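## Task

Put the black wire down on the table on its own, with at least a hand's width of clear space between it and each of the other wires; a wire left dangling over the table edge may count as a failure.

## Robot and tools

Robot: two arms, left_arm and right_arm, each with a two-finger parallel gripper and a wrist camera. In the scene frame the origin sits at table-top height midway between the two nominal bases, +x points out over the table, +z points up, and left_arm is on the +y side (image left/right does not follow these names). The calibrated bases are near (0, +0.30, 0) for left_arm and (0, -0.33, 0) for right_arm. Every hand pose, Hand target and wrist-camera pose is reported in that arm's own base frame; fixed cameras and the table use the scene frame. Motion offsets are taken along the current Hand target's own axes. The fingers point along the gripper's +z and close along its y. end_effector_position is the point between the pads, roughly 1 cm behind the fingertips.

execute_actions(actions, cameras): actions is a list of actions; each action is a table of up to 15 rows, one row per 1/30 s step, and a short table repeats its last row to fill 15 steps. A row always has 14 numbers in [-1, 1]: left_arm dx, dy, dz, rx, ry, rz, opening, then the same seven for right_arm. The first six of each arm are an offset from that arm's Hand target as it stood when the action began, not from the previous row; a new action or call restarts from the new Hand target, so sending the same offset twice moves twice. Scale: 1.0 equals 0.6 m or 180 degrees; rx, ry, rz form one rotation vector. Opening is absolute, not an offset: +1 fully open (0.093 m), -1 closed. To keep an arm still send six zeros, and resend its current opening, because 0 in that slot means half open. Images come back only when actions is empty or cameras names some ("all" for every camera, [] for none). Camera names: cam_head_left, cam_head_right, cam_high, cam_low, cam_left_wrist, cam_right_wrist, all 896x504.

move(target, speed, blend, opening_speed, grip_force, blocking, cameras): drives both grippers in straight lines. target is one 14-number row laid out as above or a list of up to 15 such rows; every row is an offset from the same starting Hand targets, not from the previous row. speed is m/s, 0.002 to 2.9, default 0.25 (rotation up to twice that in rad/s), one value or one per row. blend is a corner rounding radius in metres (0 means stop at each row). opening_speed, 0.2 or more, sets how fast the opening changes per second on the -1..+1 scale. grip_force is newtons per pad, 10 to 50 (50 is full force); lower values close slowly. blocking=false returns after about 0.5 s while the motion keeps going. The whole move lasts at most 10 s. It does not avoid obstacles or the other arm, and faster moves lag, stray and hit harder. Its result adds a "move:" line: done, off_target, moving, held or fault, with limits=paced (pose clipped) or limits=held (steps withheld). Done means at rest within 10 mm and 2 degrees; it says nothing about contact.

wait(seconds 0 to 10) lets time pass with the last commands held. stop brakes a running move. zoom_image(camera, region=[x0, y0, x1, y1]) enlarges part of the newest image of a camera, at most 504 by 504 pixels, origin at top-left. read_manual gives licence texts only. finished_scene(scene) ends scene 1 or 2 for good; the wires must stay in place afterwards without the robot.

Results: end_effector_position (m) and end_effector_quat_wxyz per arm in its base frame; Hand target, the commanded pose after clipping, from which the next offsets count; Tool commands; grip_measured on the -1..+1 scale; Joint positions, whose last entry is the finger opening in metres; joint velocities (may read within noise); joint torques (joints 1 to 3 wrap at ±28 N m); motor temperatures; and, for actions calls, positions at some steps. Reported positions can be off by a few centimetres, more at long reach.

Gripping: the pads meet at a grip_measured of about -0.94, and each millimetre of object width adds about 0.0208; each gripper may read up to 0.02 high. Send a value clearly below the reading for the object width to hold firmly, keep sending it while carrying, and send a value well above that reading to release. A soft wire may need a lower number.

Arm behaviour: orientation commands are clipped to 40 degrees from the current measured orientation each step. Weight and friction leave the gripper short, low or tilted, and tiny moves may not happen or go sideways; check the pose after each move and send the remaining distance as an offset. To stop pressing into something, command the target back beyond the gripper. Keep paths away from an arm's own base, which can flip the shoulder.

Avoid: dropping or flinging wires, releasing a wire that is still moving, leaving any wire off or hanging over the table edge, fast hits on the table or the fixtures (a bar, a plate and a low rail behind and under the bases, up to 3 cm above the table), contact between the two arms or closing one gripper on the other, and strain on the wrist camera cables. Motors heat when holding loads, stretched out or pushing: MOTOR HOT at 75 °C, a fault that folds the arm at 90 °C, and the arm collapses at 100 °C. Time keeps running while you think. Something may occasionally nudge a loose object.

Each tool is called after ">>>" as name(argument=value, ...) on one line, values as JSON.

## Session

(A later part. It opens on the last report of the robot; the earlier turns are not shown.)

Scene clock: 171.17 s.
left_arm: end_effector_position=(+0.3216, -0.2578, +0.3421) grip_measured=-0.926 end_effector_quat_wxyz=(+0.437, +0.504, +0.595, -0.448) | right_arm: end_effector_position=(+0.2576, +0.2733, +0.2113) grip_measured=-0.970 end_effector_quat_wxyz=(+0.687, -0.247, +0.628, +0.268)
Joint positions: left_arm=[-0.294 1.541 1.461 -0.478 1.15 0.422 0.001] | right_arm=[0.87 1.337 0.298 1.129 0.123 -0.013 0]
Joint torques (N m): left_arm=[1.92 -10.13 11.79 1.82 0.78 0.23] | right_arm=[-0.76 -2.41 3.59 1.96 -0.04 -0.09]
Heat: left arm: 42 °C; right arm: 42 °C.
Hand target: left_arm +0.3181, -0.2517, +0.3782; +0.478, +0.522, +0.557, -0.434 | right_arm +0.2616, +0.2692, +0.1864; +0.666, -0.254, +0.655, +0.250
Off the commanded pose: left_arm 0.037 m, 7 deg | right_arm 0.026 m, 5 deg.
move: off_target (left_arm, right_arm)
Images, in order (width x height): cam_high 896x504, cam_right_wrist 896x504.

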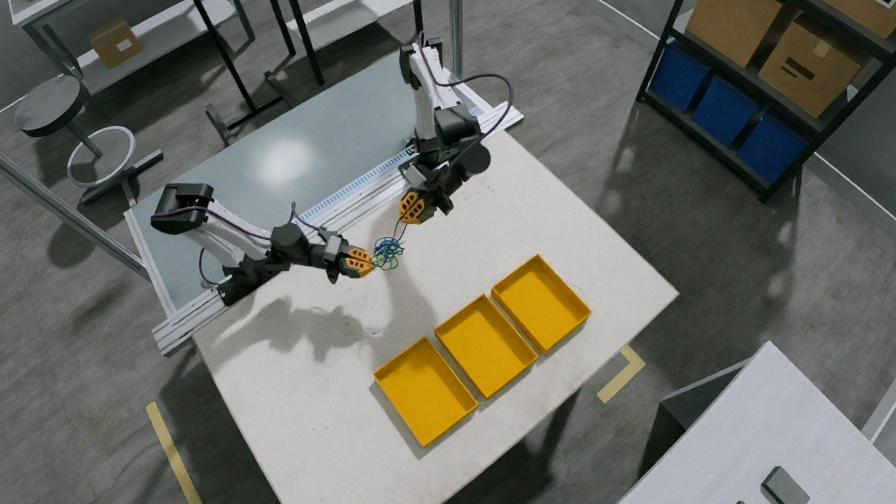

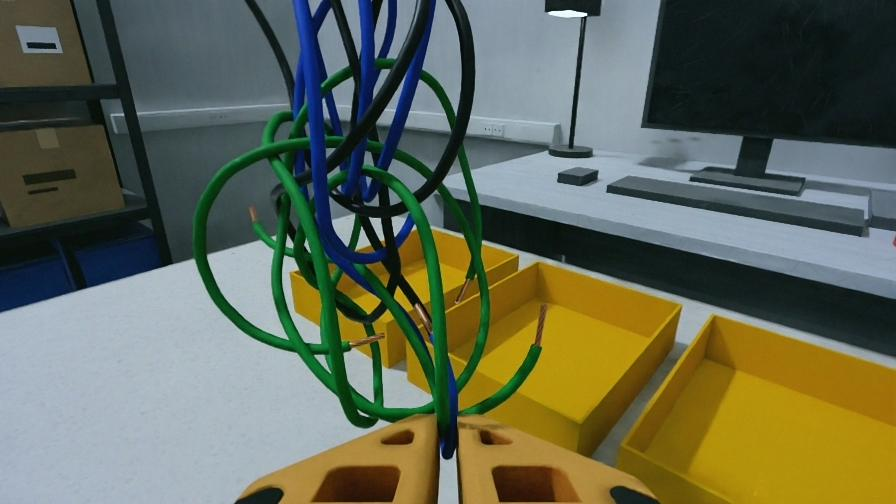

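>>> move(target=[[0.05,0,0.02,0,0,0,-0.933609,-0.05,0.03,0.03,0,0,0,-1],[-0.06,0.05,-0.06,0,0,0,-0.933609,0.03,0,-0.03,0,0,0,-1],[0.06,-0.03,0.02,0,0,0,-0.933609,-0.05,0.03,0.03,0,0,0,-1],[-0.06,-0.05,-0.08,0,0,0,-0.933609,0.03,-0.03,-0.05,0,0,0,-1],[0.05,0.03,0,0,0,0,-0.933609,-0.03,0.03,0.0,0,0,0,-1],[-0.1,0.06,-0.08,0,0,0,-0.933609,0.05,-0.03,-0.05,0,0,0,-1],[0.03,0,0,0,0,0,-0.933609,-0.02,0.03,0,0,0,0,-1],[-0.1,0.06,-0.1,0,0,0,-0.933609,0.05,-0.06,-0.1,0,0,0,-1],[0.0,0,0,0,0,0,-0.933609,0,0,-0.03,0,0,0,-1]], speed=0.3, blend=0.01, cameras=["cam_right_wrist","cam_high","cam_low"])

>>> zoom_image(camera="cam_low", region=[300, 50, 550, 250])

Scene clock: 191.23 s.
left_arm: end_effector_position=(+0.3241, -0.2524, +0.3665) grip_measured=-0.926 end_effector_quat_wxyz=(+0.461, +0.518, +0.567, -0.445) | right_arm: end_effector_position=(+0.2464, +0.2530, +0.1845) grip_measured=-0.970 end_effector_quat_wxyz=(+0.668, -0.256, +0.653, +0.249)
Joint positions: left_arm=[-0.271 1.551 1.531 -0.488 1.193 0.448 0.001] | right_arm=[0.861 1.259 0.201 1.074 0.131 -0.018 0]
Joint torques (N m): left_arm=[0.06 -10.15 6.79 1.81 0.3 -0.02] | right_arm=[0.94 -2.63 6.56 2.25 0.01 -0.03]
Motor temperatures (°C): left_arm=[29 40 47 39 28 30 28] | right_arm=[31 32 35 41 28 29 29]
Heat: left arm: 47 °C; right arm: 41 °C.
Hand target: left_arm +0.3180, -0.2517, +0.3784; +0.478, +0.522, +0.557, -0.434 | right_arm +0.2481, +0.2573, +0.1862; +0.666, -0.254, +0.655, +0.250
Off the commanded pose: left_arm 0.013 m, 3 deg | right_arm 0.005 m, 0 deg.
move: off_target (left_arm)
Images, in order (width x height): cam_high 896x504, cam_low 896x504, cam_right_wrist 896x504.

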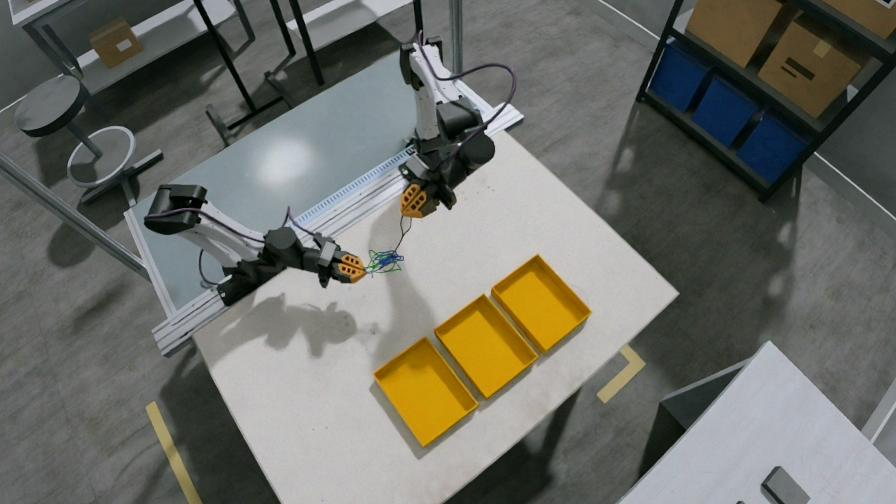

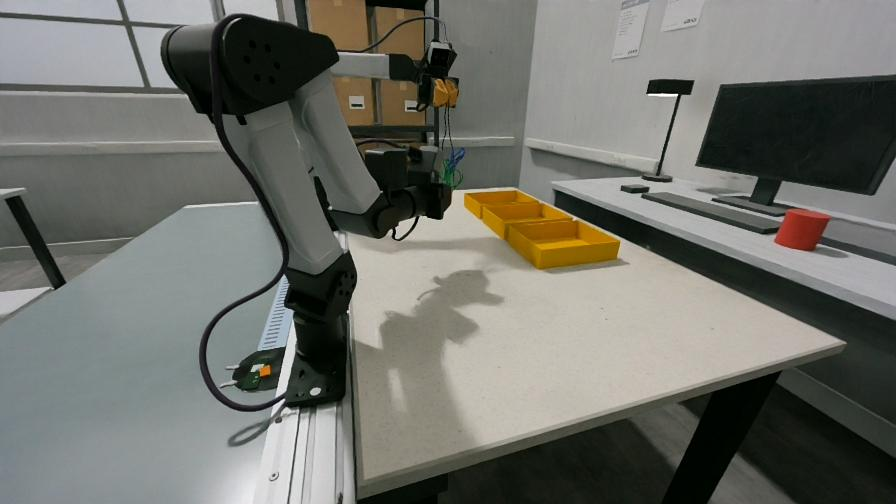

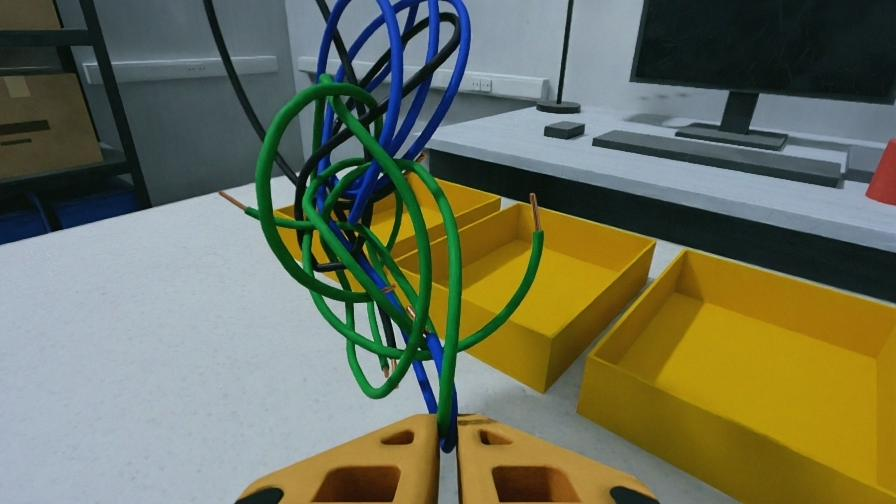

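Scaled by 2.016 from the camera's 896x504 image, which has a finer 1280x720 frame.

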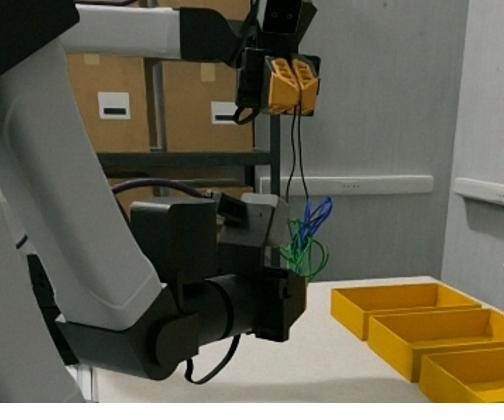

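>>> move(target=[[-0.05,0.05,-0.06,0,0,0,-0.933609,0.04,-0.08,-0.08,0,0,0,-1],[0.06,-0.03,0.02,0,0,0,-0.933609,0.0,-0.02,0,0,0,0,-1],[-0.06,-0.05,-0.06,0,0,0,-0.933609,0.06,-0.12,-0.12,0,0,0,-1],[0.05,0.03,0.02,0,0,0,-0.933609,0.0,-0.06,-0.02,0,0,0,-1],[-0.07,0.06,-0.06,0,0,0,-0.933609,0.06,-0.16,-0.15,0,0,0,-1],[0.05,0,0.03,0,0,0,-0.933609,-0.02,-0.1,-0.06,0,0,0,-1],[-0.05,0.06,-0.06,0,0,0,-0.933609,0.05,-0.2,-0.17,0,0,0,-1],[0.05,-0.05,0.03,0,0,0,-0.933609,0,-0.15,-0.1,0,0,0,-1],[-0.05,0,-0.05,0,0,0,-0.933609,0.08,-0.22,-0.18,0,0,0,-1],[0.0,0,0,0,0,0,-0.933609,0.05,-0.18,-0.13,0,0,0,-1]], speed=0.3, blend=0.01, cameras=["cam_right_wrist","cam_high","cam_left_wrist"])

>>> zoom_image(camera="cam_high", region=[270, 150, 470, 320])

Scene clock: 209.57 s.
left_arm: end_effector_position=(+0.3159, -0.2509, +0.3764) grip_measured=-0.931 end_effector_quat_wxyz=(+0.470, +0.522, +0.558, -0.441) | right_arm: end_effector_position=(+0.2641, +0.1234, +0.1571) grip_measured=-0.970 end_effector_quat_wxyz=(+0.660, -0.259, +0.660, +0.247)
Joint positions: left_arm=[-0.273 1.519 1.526 -0.483 1.194 0.446 0.001] | right_arm=[0.078 1.091 0.004 1.08 -0.654 -0.022 0]
Joint torques (N m): left_arm=[0.23 -7.01 7.16 1.82 0.28 -0.03] | right_arm=[0.88 -0.84 4.34 2.45 -0.04 0.02]
Heat: left arm: 44 °C; right arm: 41 °C.
Hand target: left_arm +0.3180, -0.2517, +0.3783; +0.478, +0.522, +0.557, -0.434 | right_arm +0.2625, +0.1247, +0.1564; +0.666, -0.254, +0.655, +0.250
Off the commanded pose: left_arm 0.003 m, 1 deg | right_arm 0.002 m, 1 deg.
joint sent to its limit (right arm) — joint 3 (elbow), lower limit, where the elbow is as bent as it goes. The joint targets still meet the commanded pose.
move: done
Images, in order (width x height): cam_high 896x504, cam_left_wrist 896x504, cam_right_wrist 896x504.

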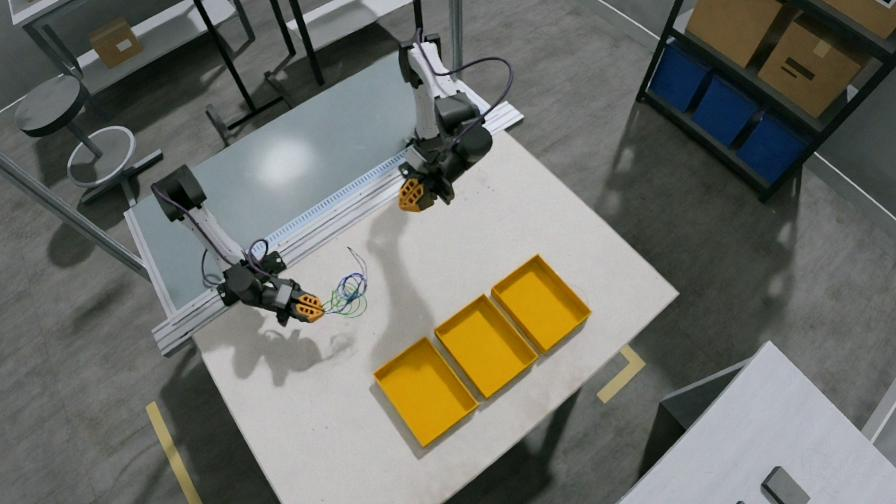

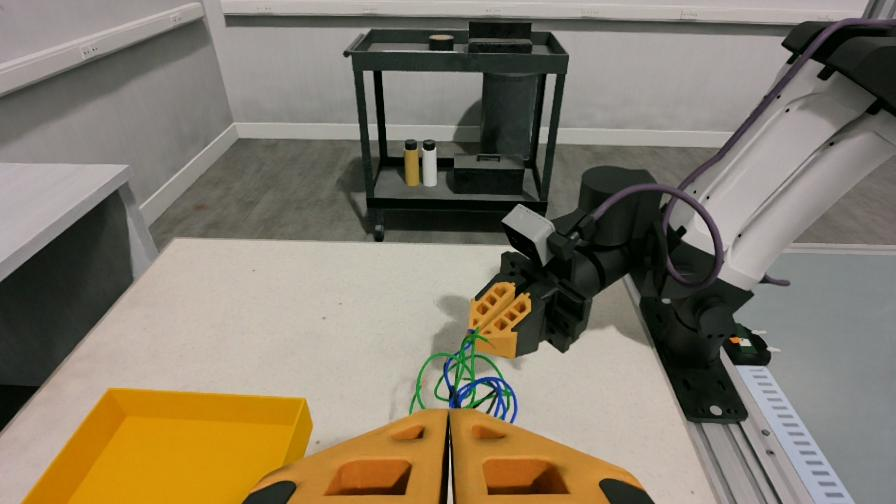

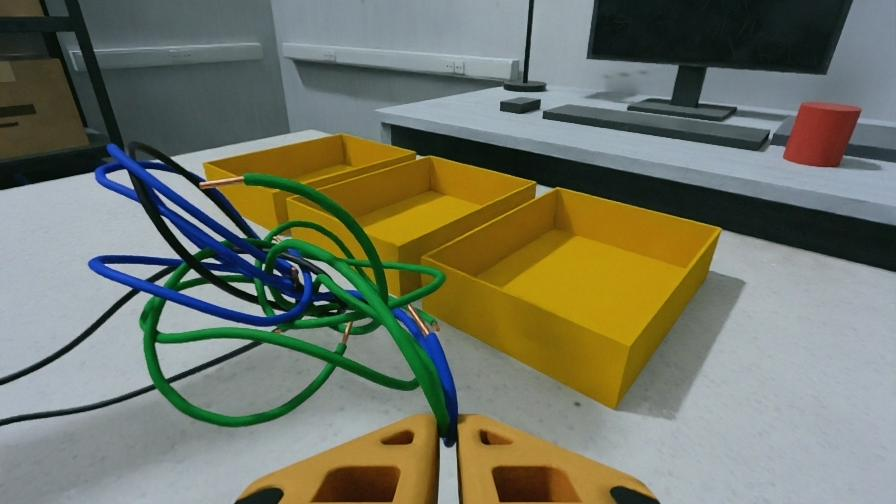

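Scaled by 2.520 from the camera's 896x504 image, which has a finer 1280x720 frame.

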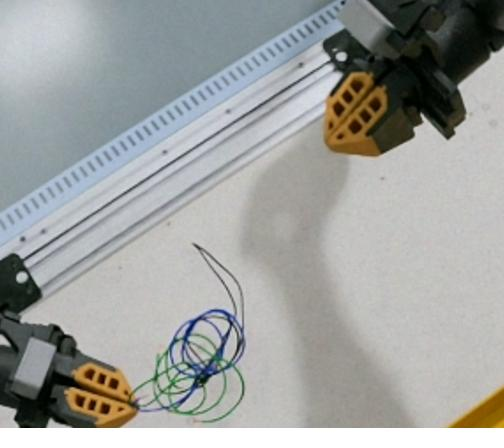

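>>> move(target=[0.25,-0.27,0.055,0,0.2,0,0.2,0,0,0,0,0,0,-1], speed=0.3, cameras=["cam_high","cam_left_wrist"])

Scene clock: 229.83 s.
left_arm: end_effector_position=(+0.1616, -0.2730, +0.2186) grip_measured=+0.197 end_effector_quat_wxyz=(+0.274, +0.632, +0.678, -0.256) | right_arm: end_effector_position=(+0.2641, +0.1234, +0.1573) grip_measured=-0.970 end_effector_quat_wxyz=(+0.661, -0.259, +0.660, +0.246)
Joint positions: left_arm=[-0.795 1.207 1.123 -0.853 0.468 0.55 0.055] | right_arm=[0.078 1.091 0.004 1.081 -0.653 -0.022 0]
Joint torques (N m): left_arm=[-0.32 -5.83 6.89 1.48 0.22 -0.03] | right_arm=[0.88 -0.79 4.36 2.46 -0.04 0.01]
Heat: left arm: 43 °C; right arm: 44 °C.
Hand target: left_arm +0.1594, -0.2716, +0.2224; +0.282, +0.631, +0.677, -0.252 | right_arm +0.2625, +0.1247, +0.1564; +0.666, -0.254, +0.655, +0.250
Off the commanded pose: left_arm 0.005 m, 1 deg | right_arm 0.002 m, 1 deg.
joint sent to its limit (right arm) — joint 3 (elbow), lower limit, where the elbow is as bent as it goes. The joint targets still meet the commanded pose.
move: done
Images, in order (width x height): cam_high 896x504, cam_left_wrist 896x504.

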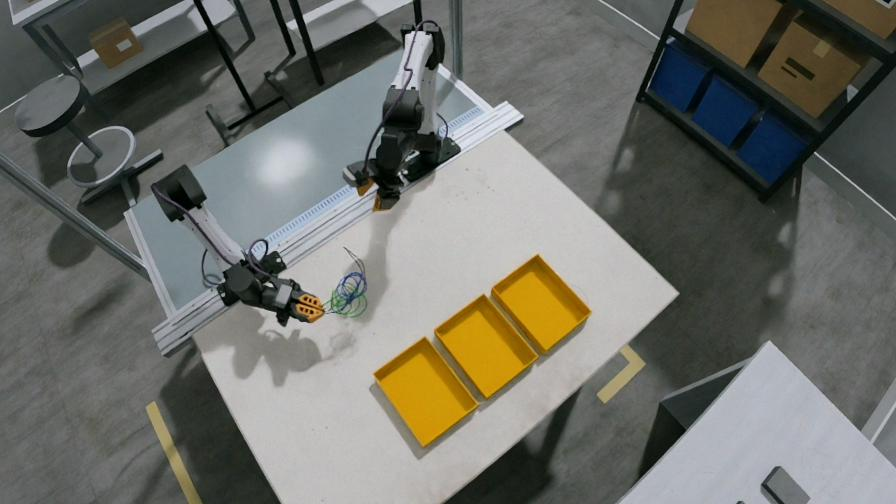

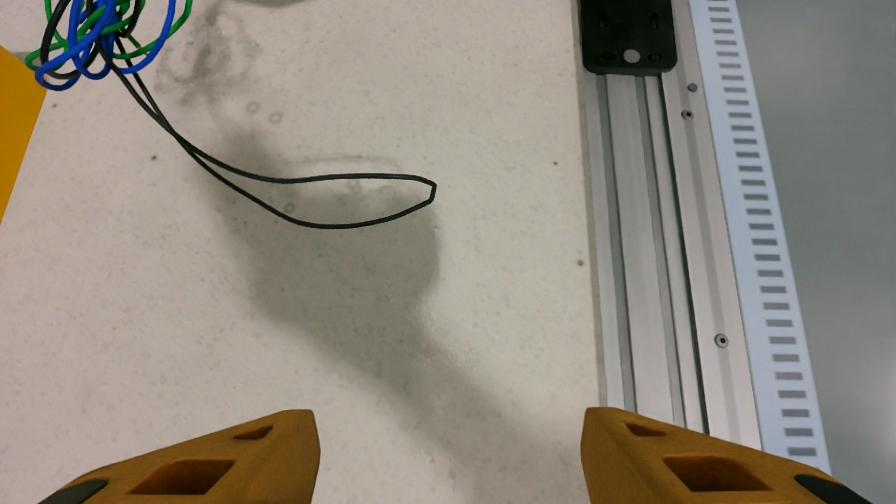

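>>> move(target=[-0.027,0.063,0.31,-0.157,0.157,-0.482,0.0,0,0,0,0,0,0,-1], speed=0.35, cameras=["cam_right_wrist","cam_left_wrist"])

Scene clock: 267.17 s.
left_arm: end_effector_position=(+0.2106, -0.4041, +0.0978) grip_measured=+0.003 end_effector_quat_wxyz=(+0.014, -0.033, +0.997, -0.066) | right_arm: end_effector_position=(+0.2644, +0.1231, +0.1573) grip_measured=-0.970 end_effector_quat_wxyz=(+0.661, -0.259, +0.660, +0.246)
Joint positions: left_arm=[-1.078 2.184 1.978 -1.234 0.034 -1.147 0.045] | right_arm=[0.078 1.091 0.004 1.081 -0.651 -0.022 0]
Joint torques (N m): left_arm=[0.14 -10.84 9.44 0.48 0.25 -0.07] | right_arm=[0.9 -0.77 4.36 2.47 -0.07 0.02]
Motor temperatures (°C): left_arm=[29 39 42 39 28 30 28] | right_arm=[31 31 35 46 28 29 30]
Heat: left arm: 42 °C; right arm: 46 °C.
Hand target: left_arm +0.2097, -0.4099, +0.1015; +0.010, -0.038, +0.997, -0.072 | right_arm +0.2625, +0.1247, +0.1564; +0.666, -0.254, +0.655, +0.250
Off the commanded pose: left_arm 0.007 m, 1 deg | right_arm 0.003 m, 1 deg.
joint sent to its limit (right arm) — joint 3 (elbow), lower limit, where the elbow is as bent as it goes. The joint targets still meet the commanded pose.
move: done
Images, in order (width x height): cam_left_wrist 896x504, cam_right_wrist 896x504.

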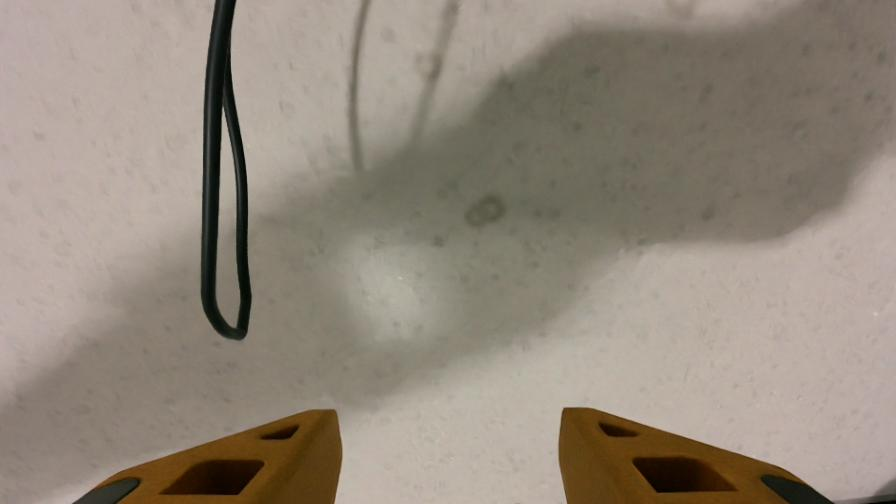

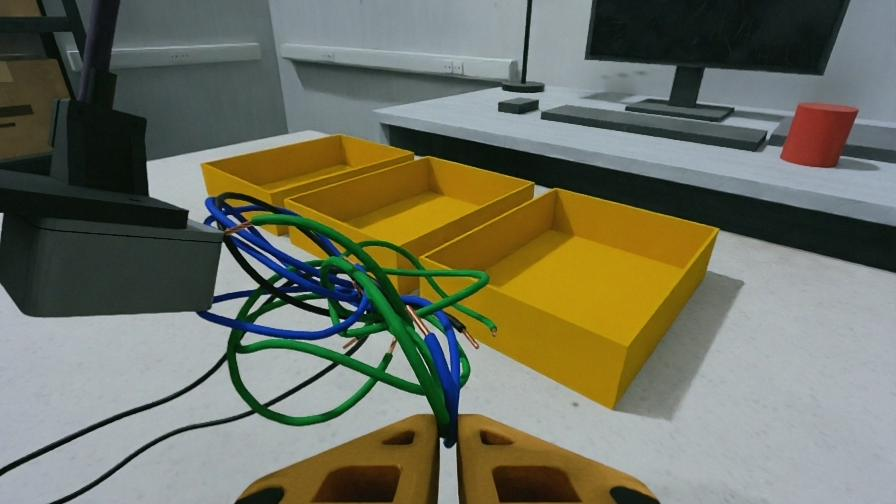

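>>> move(target=[[-0.015,0.1,0.0,0,0,0,0.0,0,0,0,0,0,0,-1],[-0.02,0.1,0.05,0,0,0,0.0,0,0,0,0,0,0,-1]], speed=0.2, blend=0.01, cameras=["cam_left_wrist"])

Scene clock: 284.27 s.
left_arm: end_effector_position=(+0.2177, -0.3507, +0.0542) grip_measured=+0.003 end_effector_quat_wxyz=(+0.006, -0.044, +0.998, -0.054) | right_arm: end_effector_position=(+0.2644, +0.1231, +0.1573) grip_measured=-0.970 end_effector_quat_wxyz=(+0.661, -0.258, +0.660, +0.246)
Joint positions: left_arm=[-0.997 2.05 1.6 -1.02 0.044 -1.087 0.045] | right_arm=[0.078 1.091 0.004 1.081 -0.651 -0.021 0]
Joint torques (N m): left_arm=[0.53 -13.14 5.87 0.7 0.27 0.16] | right_arm=[0.88 -0.77 4.34 2.47 -0.08 0.01]
Heat: left arm: 44 °C; right arm: 47 °C.
Hand target: left_arm +0.2181, -0.3541, +0.0633; +0.010, -0.038, +0.997, -0.072 | right_arm +0.2625, +0.1247, +0.1563; +0.666, -0.254, +0.655, +0.250
Off the commanded pose: left_arm 0.010 m, 2 deg | right_arm 0.003 m, 1 deg.
joint sent to its limit (right arm) — joint 3 (elbow), lower limit, where the elbow is as bent as it goes. The joint targets still meet the commanded pose.
move: done
Images, in order (width x height): cam_left_wrist 896x504.

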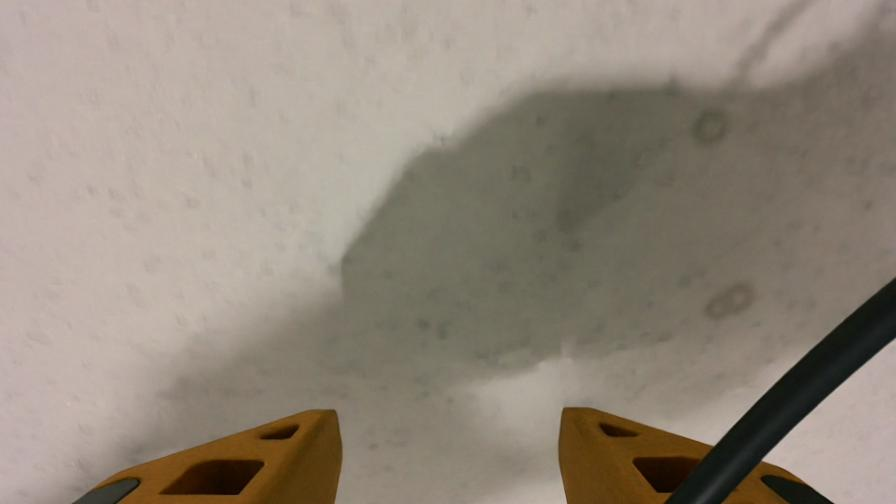

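>>> move(target=[[0,0.083,0.0,0,0,0,0.0,0,0,0,0,0,0,-1],[0,0.083,-0.13,0,0,0,0.0,0,0,0,0,0,0,-1],[-0.05,-0.04,-0.13,0,0,0,0.0,0,0,0,0,0,0,-1]], speed=0.25, blend=0.01, cameras=["cam_left_wrist"])

Scene clock: 304.20 s.
left_arm: end_effector_position=(+0.2485, -0.3585, +0.1385) grip_measured=+0.003 end_effector_quat_wxyz=(+0.011, -0.035, +0.997, -0.063) | right_arm: end_effector_position=(+0.2644, +0.1231, +0.1573) grip_measured=-0.970 end_effector_quat_wxyz=(+0.661, -0.258, +0.660, +0.246)
Joint positions: left_arm=[-0.944 2.124 2.047 -1.376 0.053 -1.018 0.045] | right_arm=[0.078 1.091 0.004 1.081 -0.651 -0.021 0]
Joint torques (N m): left_arm=[0.03 -10.71 9.35 0.47 0.26 -0.09] | right_arm=[0.87 -0.79 4.36 2.47 -0.07 0]
Motor temperatures (°C): left_arm=[29 47 43 37 28 30 28] | right_arm=[31 31 35 48 28 29 30]
Heat: left arm: 47 °C; right arm: 48 °C.
Hand target: left_arm +0.2478, -0.3642, +0.1443; +0.010, -0.038, +0.997, -0.072 | right_arm +0.2625, +0.1247, +0.1563; +0.666, -0.254, +0.655, +0.250
Off the commanded pose: left_arm 0.008 m, 1 deg | right_arm 0.003 m, 1 deg.
joint sent to its limit (right arm) — joint 3 (elbow), lower limit, where the elbow is as bent as it goes. The joint targets still meet the commanded pose.
move: done
Images, in order (width x height): cam_left_wrist 896x504.

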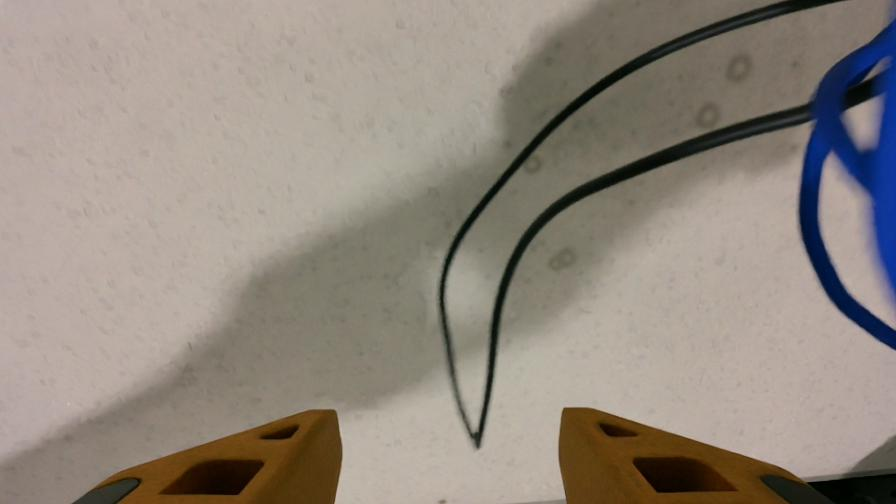

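>>> move(target=[[0,-0.008,0.075,0,0,0,0.0,0,0,0,0,0,0,-1],[0,-0.008,0.075,0,0,0,-1,0,0,0,0,0,0,-1]], speed=0.15, cameras=["cam_left_wrist"])

Scene clock: 316.53 s.
left_arm: end_effector_position=(+0.2510, -0.3701, +0.1023) grip_measured=-0.978 end_effector_quat_wxyz=(+0.011, -0.037, +0.997, -0.065) | right_arm: end_effector_position=(+0.2646, +0.1229, +0.1573) grip_measured=-0.970 end_effector_quat_wxyz=(+0.661, -0.258, +0.660, +0.245)
Joint positions: left_arm=[-0.955 2.154 1.949 -1.244 0.053 -1.032 0] | right_arm=[0.078 1.091 0.004 1.081 -0.649 -0.021 0]
Joint torques (N m): left_arm=[-0.14 -11.36 6.38 0.74 0.23 -0.05] | right_arm=[0.87 -0.77 4.36 2.48 -0.09 0.01]
Heat: left arm: 46 °C; right arm: 48 °C.
Hand target: left_arm +0.2493, -0.3754, +0.1006; +0.010, -0.038, +0.997, -0.072 | right_arm +0.2625, +0.1247, +0.1563; +0.666, -0.254, +0.655, +0.250
Off the commanded pose: left_arm 0.006 m, 1 deg | right_arm 0.003 m, 1 deg.
joint sent to its limit (right arm) — joint 3 (elbow), lower limit, where the elbow is as bent as it goes. The joint targets still meet the commanded pose.
move: done
Images, in order (width x height): cam_left_wrist 896x504.

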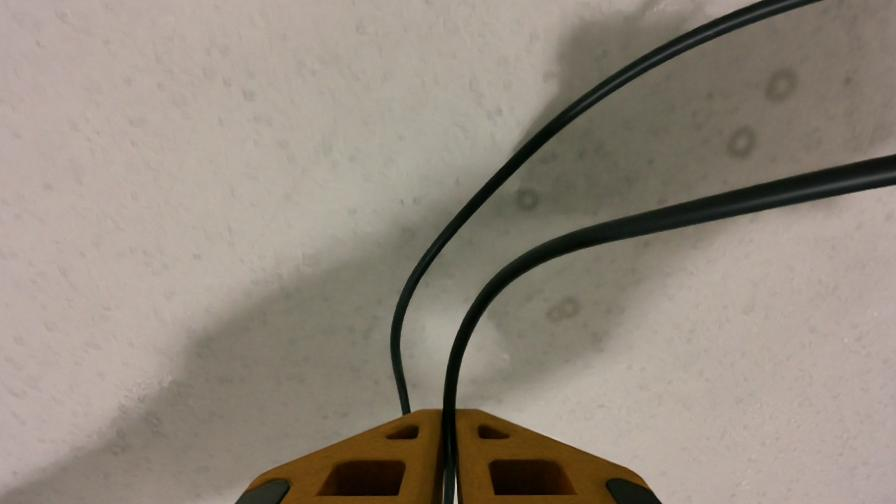

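>>> move(target=[[0,0.12,-0.08,0,0,0,-1,0,0,0,0,0,0,-1],[0,0.22,-0.16,0,0,0,-1,0,-0.03,-0.03,0,0,0,-1],[0.03,0.15,-0.12,0,0,0,-1,0,0.02,0.02,0,0,0,-1],[0,0.25,-0.2,0,0,0,-1,0.03,-0.05,-0.04,0,0,0,-1],[-0.05,0.18,-0.12,0,0,0,-1,-0.03,0.02,0.02,0,0,0,-1],[0,0.28,-0.22,0,0,0,-1,0,-0.05,-0.05,0,0,0,-1],[0.05,0.2,-0.14,0,0,0,-1,0.03,0.03,0,0,0,0,-1],[0,0.3,-0.24,0,0,0,-1,-0.03,-0.05,-0.05,0,0,0,-1],[0,0.25,-0.2,0,0,0,-1,0,0,0,0,0,0,-1]], speed=0.25, blend=0.01, cameras=["cam_left_wrist","cam_right_wrist","cam_high"])

>>> zoom_image(camera="cam_high", region=[220, 150, 520, 400])

Scene clock: 338.00 s.
left_arm: end_effector_position=(+0.2449, -0.2551, +0.2076) grip_measured=-0.978 end_effector_quat_wxyz=(+0.030, -0.003, +0.986, -0.163) | right_arm: end_effector_position=(+0.2398, +0.1443, +0.1671) grip_measured=-0.970 end_effector_quat_wxyz=(+0.649, -0.319, +0.623, +0.297)
Joint positions: left_arm=[-0.708 1.667 1.676 -1.316 0.207 -0.741 0] | right_arm=[0.089 1.025 0.004 1.051 -0.814 -0.023 0]
Joint torques (N m): left_arm=[2.43 -7.95 6.95 -0.86 -0.95 -0.13] | right_arm=[-1.57 0.05 4.49 1.85 1.53 -0.11]
Heat: left arm: 48 °C; right arm: 48 °C.
Hand target: left_arm +0.2350, -0.2103, +0.1976; +0.010, -0.038, +0.997, -0.072 | right_arm +0.2625, +0.1247, +0.1564; +0.666, -0.254, +0.655, +0.250
Off the commanded pose: left_arm 0.047 m, 11 deg | right_arm 0.032 m, 10 deg.
joint sent to its limit (right arm) — joint 3 (elbow), lower limit, where the elbow is as bent as it goes. The joint targets are off in position, not in orientation.
move: off_target (left_arm, right_arm)
Images, in order (width x height): cam_high 896x504, cam_left_wrist 896x504, cam_right_wrist 896x504.

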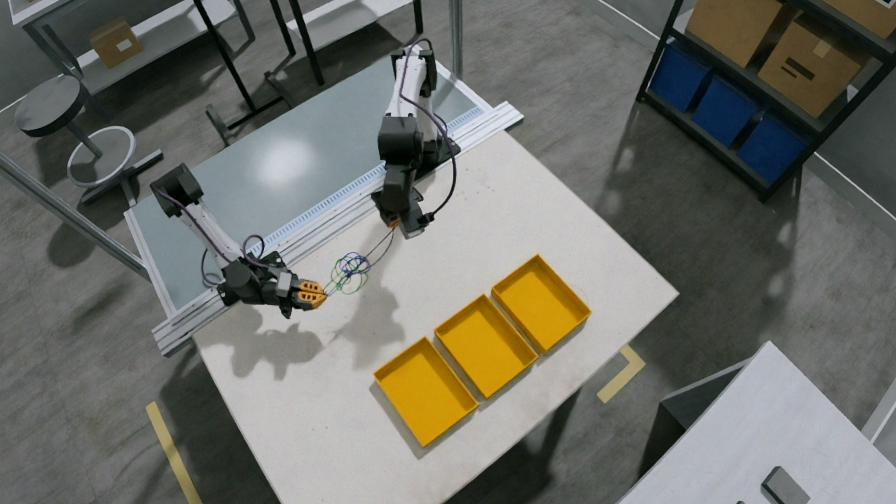

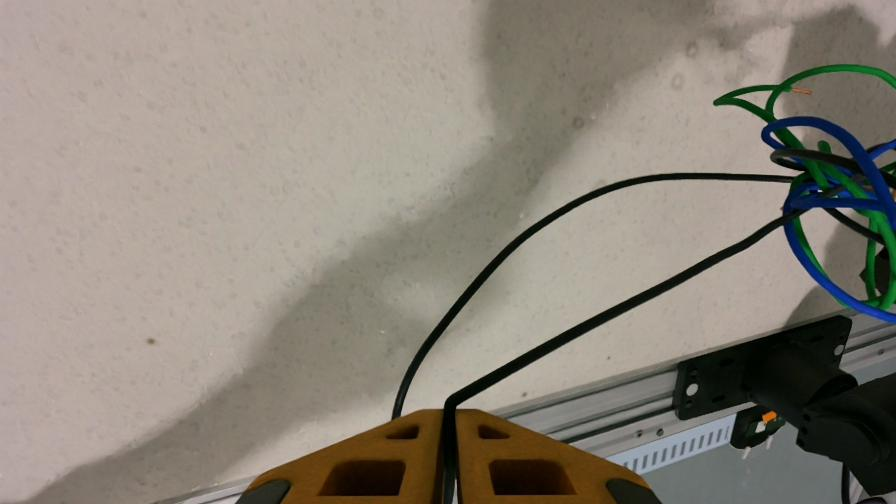

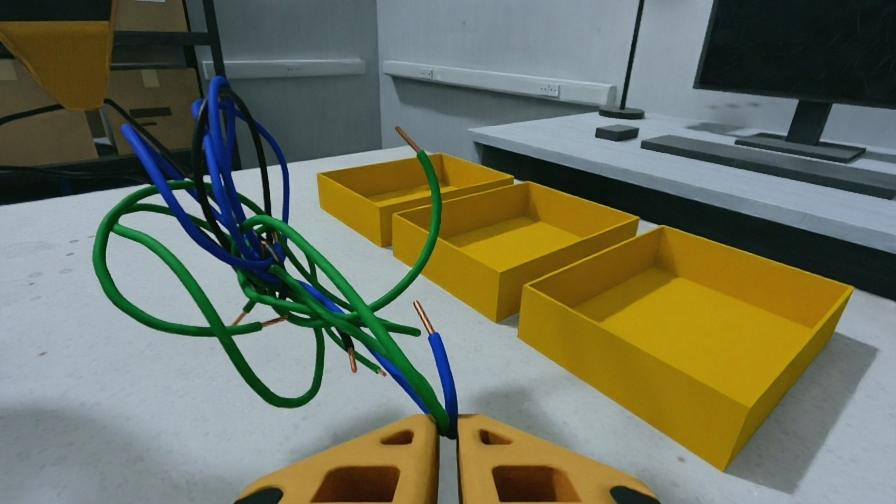

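Scaled by 1.680 from the camera's 896x504 image, which has a finer 1280x720 frame.

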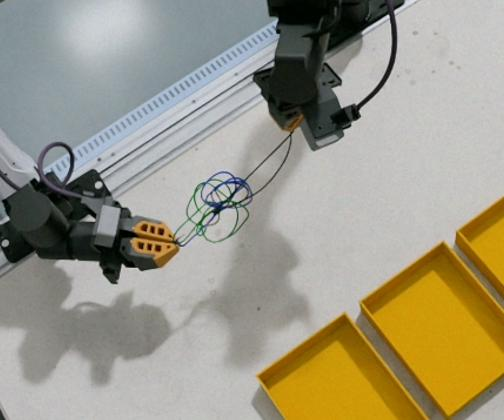

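>>> move(target=[[0,-0.05,0.03,0,0,0,-1,0,0.02,0.02,0,0,0,-1],[-0.05,0.05,-0.06,0,0,0,-1,-0.03,-0.1,0,0,0,0,-1],[0.03,-0.06,0.05,0,0,0,-1,-0.05,-0.03,0.05,0,0,0,-1],[-0.1,0.05,-0.05,0,0,0,-1,0,-0.12,-0.03,0,0,0,-1],[0.05,-0.05,0.05,0,0,0,-1,-0.08,-0.05,0.05,0,0,0,-1],[0,0.08,-0.08,0,0,0,-1,0,-0.14,-0.03,0,0,0,-1],[-0.06,-0.05,0,0,0,0,-1,-0.06,-0.05,0.06,0,0,0.2,-1],[0.03,0.08,-0.05,0,0,0,-1,0,-0.16,0,0,0,0.2,-1],[0,-0.05,0.05,0,0,0,-1,-0.03,-0.06,0.06,0,0,-0.2,-1],[0,0.1,-0.08,0,0,0,-1,-0.03,-0.18,-0.02,0,0,-0.2,-1],[0,0.02,0,0,0,0,-1,-0.03,-0.14,0,0,0,0,-1]], speed=0.35, blend=0.01, cameras=["cam_left_wrist","cam_right_wrist","cam_high"])

>>> zoom_image(camera="cam_high", region=[220, 150, 520, 400])

Scene clock: 358.53 s.
left_arm: end_effector_position=(+0.2325, -0.1960, +0.1992) grip_measured=-0.983 end_effector_quat_wxyz=(+0.008, -0.035, +0.997, -0.075) | right_arm: end_effector_position=(+0.3209, +0.0598, +0.1719) grip_measured=-0.970 end_effector_quat_wxyz=(+0.663, -0.254, +0.658, +0.249)
Joint positions: left_arm=[-0.642 1.621 1.63 -1.472 0.106 -0.718 0] | right_arm=[-0.262 1.417 0.235 1.19 -0.99 -0.002 0]
Joint torques (N m): left_arm=[-0.13 -6.09 5.9 0.7 0.11 -0.08] | right_arm=[0.84 -6.22 3.78 2.05 -0.03 0.01]
Heat: left arm: 46 °C; right arm: 45 °C.
Hand target: left_arm +0.2342, -0.1984, +0.1958; +0.010, -0.038, +0.997, -0.072 | right_arm +0.3182, +0.0622, +0.1753; +0.666, -0.254, +0.655, +0.250
Off the commanded pose: left_arm 0.004 m, 0 deg | right_arm 0.005 m, 0 deg.
move: done
Images, in order (width x height): cam_high 896x504, cam_left_wrist 896x504, cam_right_wrist 896x504.

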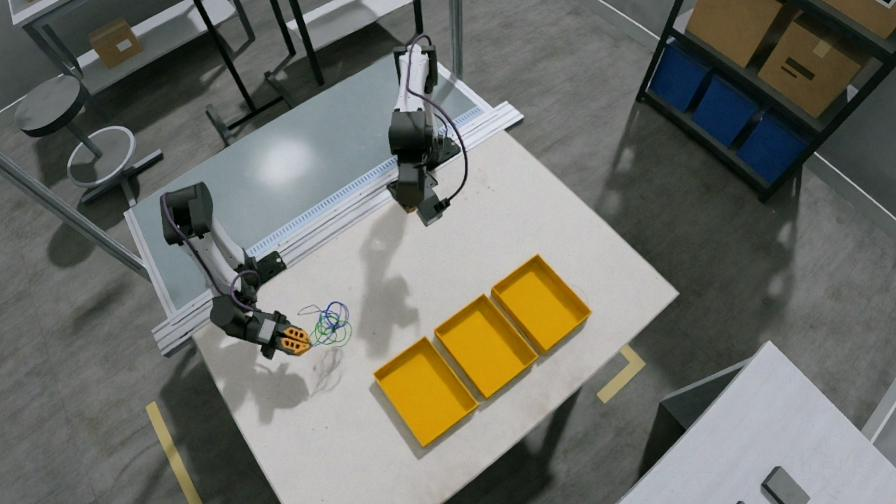

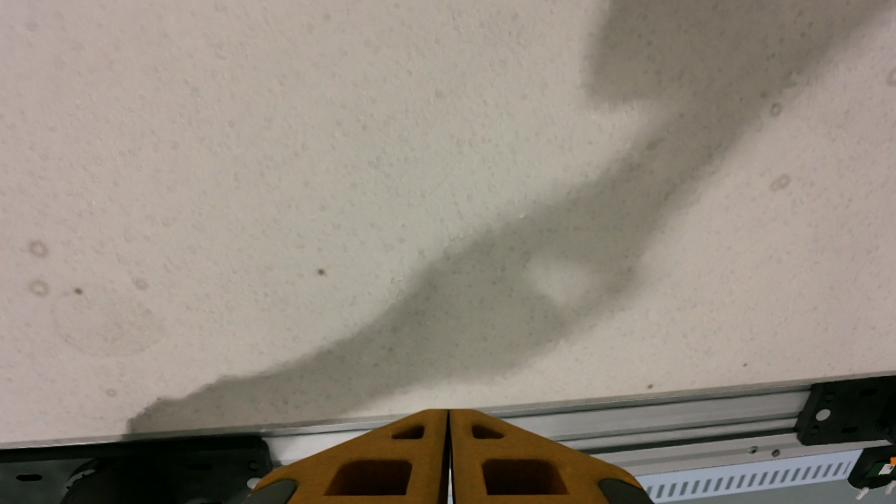

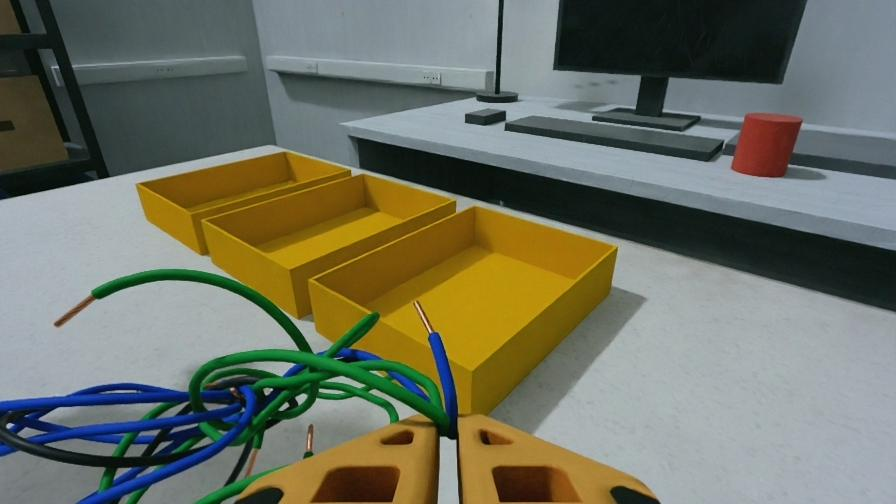

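Scaled by 1.680 from the camera's 896x504 image, which has a finer 1280x720 frame.

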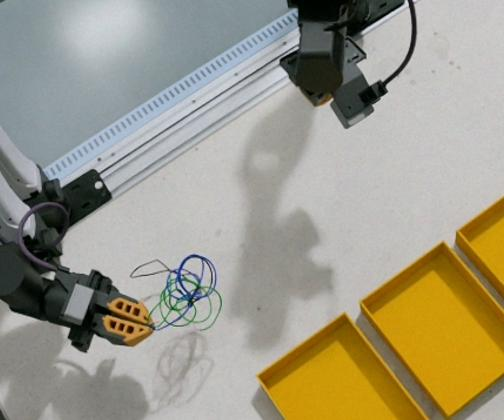

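>>> move(target=[-0.05,-0.25,-0.12,0,0,0,-0.1,0.083,0.16,0.145,0,0,0,-1], speed=0.25, cameras=["cam_left_wrist","cam_right_wrist","cam_high","cam_low"])

>>> zoom_image(camera="cam_high", region=[250, 170, 450, 340])

Scene clock: 372.47 s.
left_arm: end_effector_position=(+0.2705, -0.3330, +0.2847) grip_measured=-0.103 end_effector_quat_wxyz=(+0.092, -0.037, +0.976, -0.192) | right_arm: end_effector_position=(+0.3142, +0.1872, +0.0946) grip_measured=-0.970 end_effector_quat_wxyz=(+0.610, -0.256, +0.708, +0.247)
Joint positions: left_arm=[-0.85 1.995 2.399 -1.556 0.098 -0.946 0.04] | right_arm=[0.38 1.764 0.195 1.426 -0.348 -0.011 0]
Joint torques (N m): left_arm=[0.28 -8.75 8.51 1.05 0 -0.07] | right_arm=[0.87 -4.44 3.93 3.92 -0.11 -0.11]
Heat: left arm: 44 °C; right arm: 46 °C.
Hand target: left_arm +0.2734, -0.3338, +0.2892; +0.010, -0.038, +0.997, -0.072 | right_arm +0.3199, +0.1917, +0.1255; +0.666, -0.254, +0.655, +0.250
Off the commanded pose: left_arm 0.005 m, 17 deg | right_arm 0.032 m, 9 deg.
joint sent to its limit (left arm) — joint 4 (wrist pitch), lower limit. The joint targets are off in orientation, not in position.
joint sent to its limit (right arm) — joint 4 (wrist pitch), upper limit. The joint targets still meet the commanded pose.
move: off_target (left_arm, right_arm)
Images, in order (width x height): cam_high 896x504, cam_low 896x504, cam_left_wrist 896x504, cam_right_wrist 896x504.

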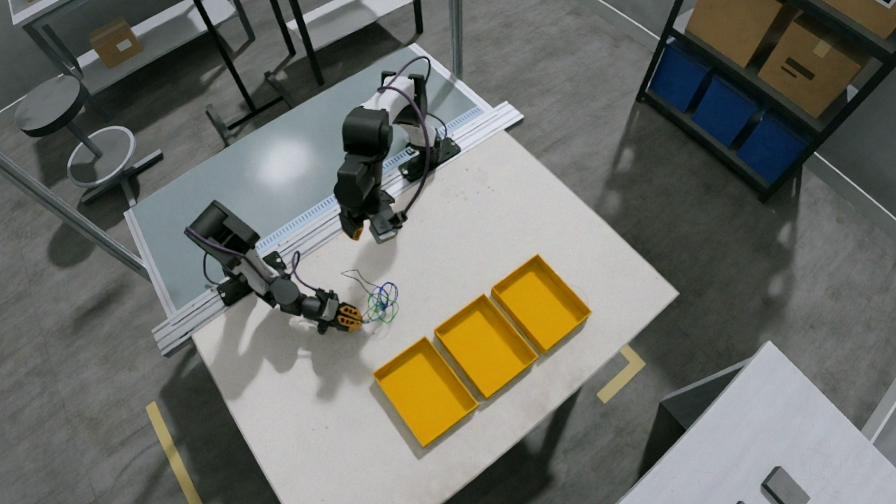

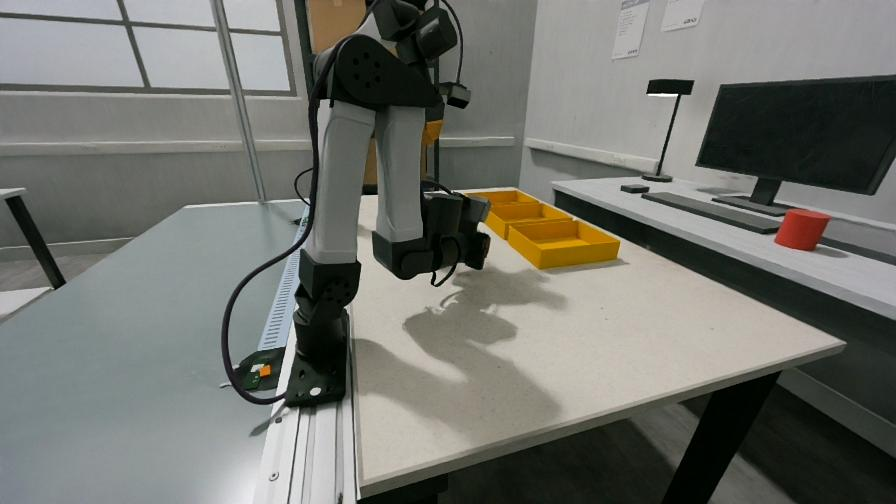

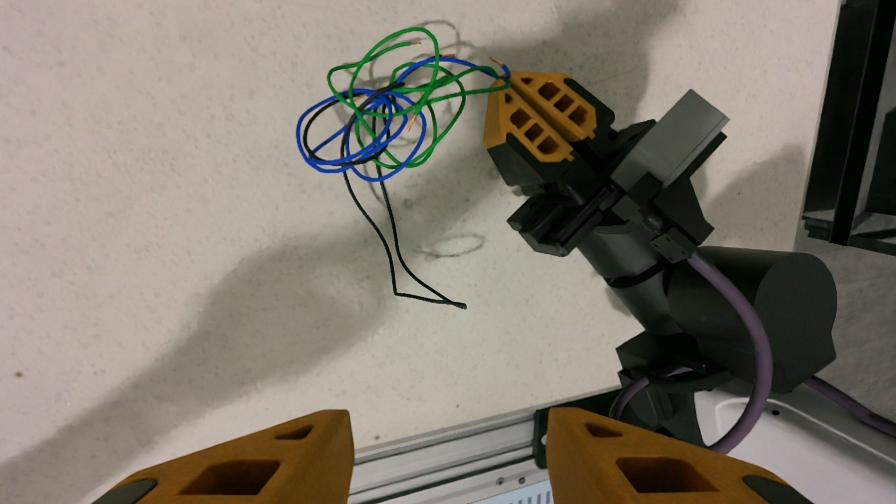

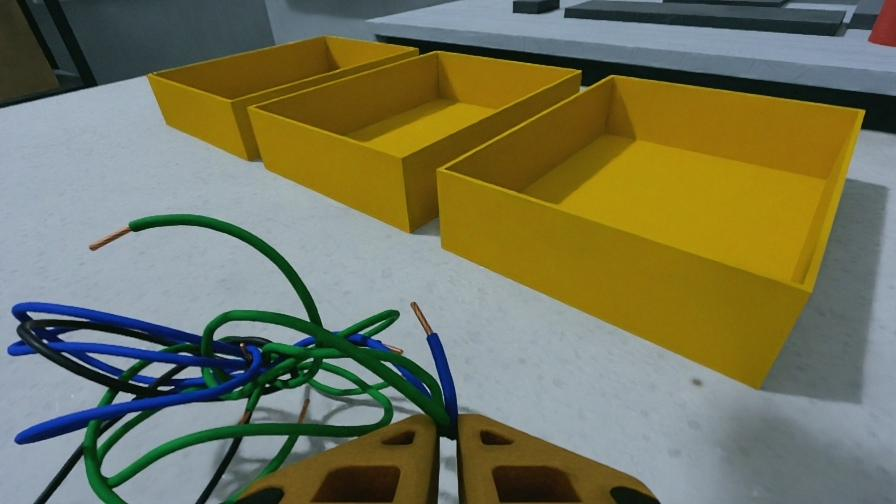

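Scaled by 2.520 from the camera's 896x504 image, which has a finer 1280x720 frame.

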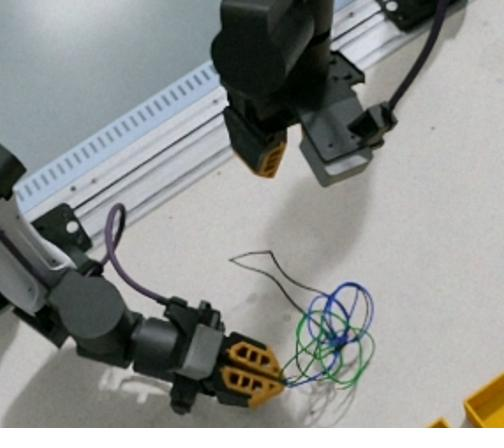

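>>> move(target=[0.037,-0.038,0.307,0,0,0,-0.1,0,0,0,0,0,0,-1], speed=0.3, cameras=["cam_left_wrist"])

Scene clock: 396.97 s.
left_arm: end_effector_position=(+0.2535, -0.3803, +0.1042) grip_measured=-0.103 end_effector_quat_wxyz=(-0.005, -0.034, +0.997, -0.064) | right_arm: end_effector_position=(+0.3142, +0.1871, +0.0946) grip_measured=-0.970 end_effector_quat_wxyz=(+0.610, -0.256, +0.708, +0.247)
Joint positions: left_arm=[-0.954 2.226 2.073 -1.316 0.079 -1.025 0.04] | right_arm=[0.38 1.764 0.195 1.426 -0.348 -0.011 0]
Joint torques (N m): left_arm=[0.13 -12.79 7.45 0.69 -0.03 -0.05] | right_arm=[0.88 -4.42 3.95 3.92 -0.08 -0.11]
Motor temperatures (°C): left_arm=[29 43 45 35 28 30 28] | right_arm=[31 33 34 55 29 29 30]
Heat: left arm: 45 °C; right arm: 55 °C.
Hand target: left_arm +0.2577, -0.3844, +0.1100; +0.010, -0.038, +0.997, -0.072 | right_arm +0.3198, +0.1917, +0.1255; +0.666, -0.254, +0.655, +0.250
Off the commanded pose: left_arm 0.008 m, 2 deg | right_arm 0.032 m, 9 deg.
joint sent to its limit (right arm) — joint 4 (wrist pitch), upper limit. The joint targets still meet the commanded pose.
move: off_target (right_arm)
Images, in order (width x height): cam_left_wrist 896x504.

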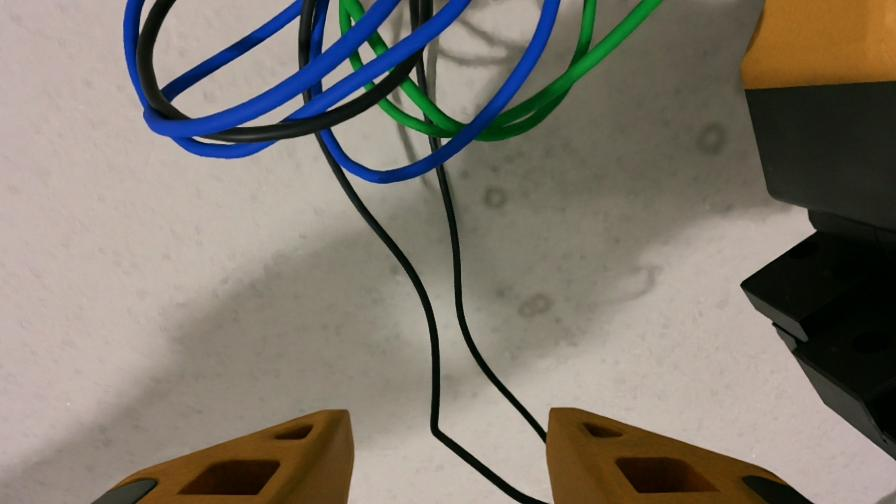

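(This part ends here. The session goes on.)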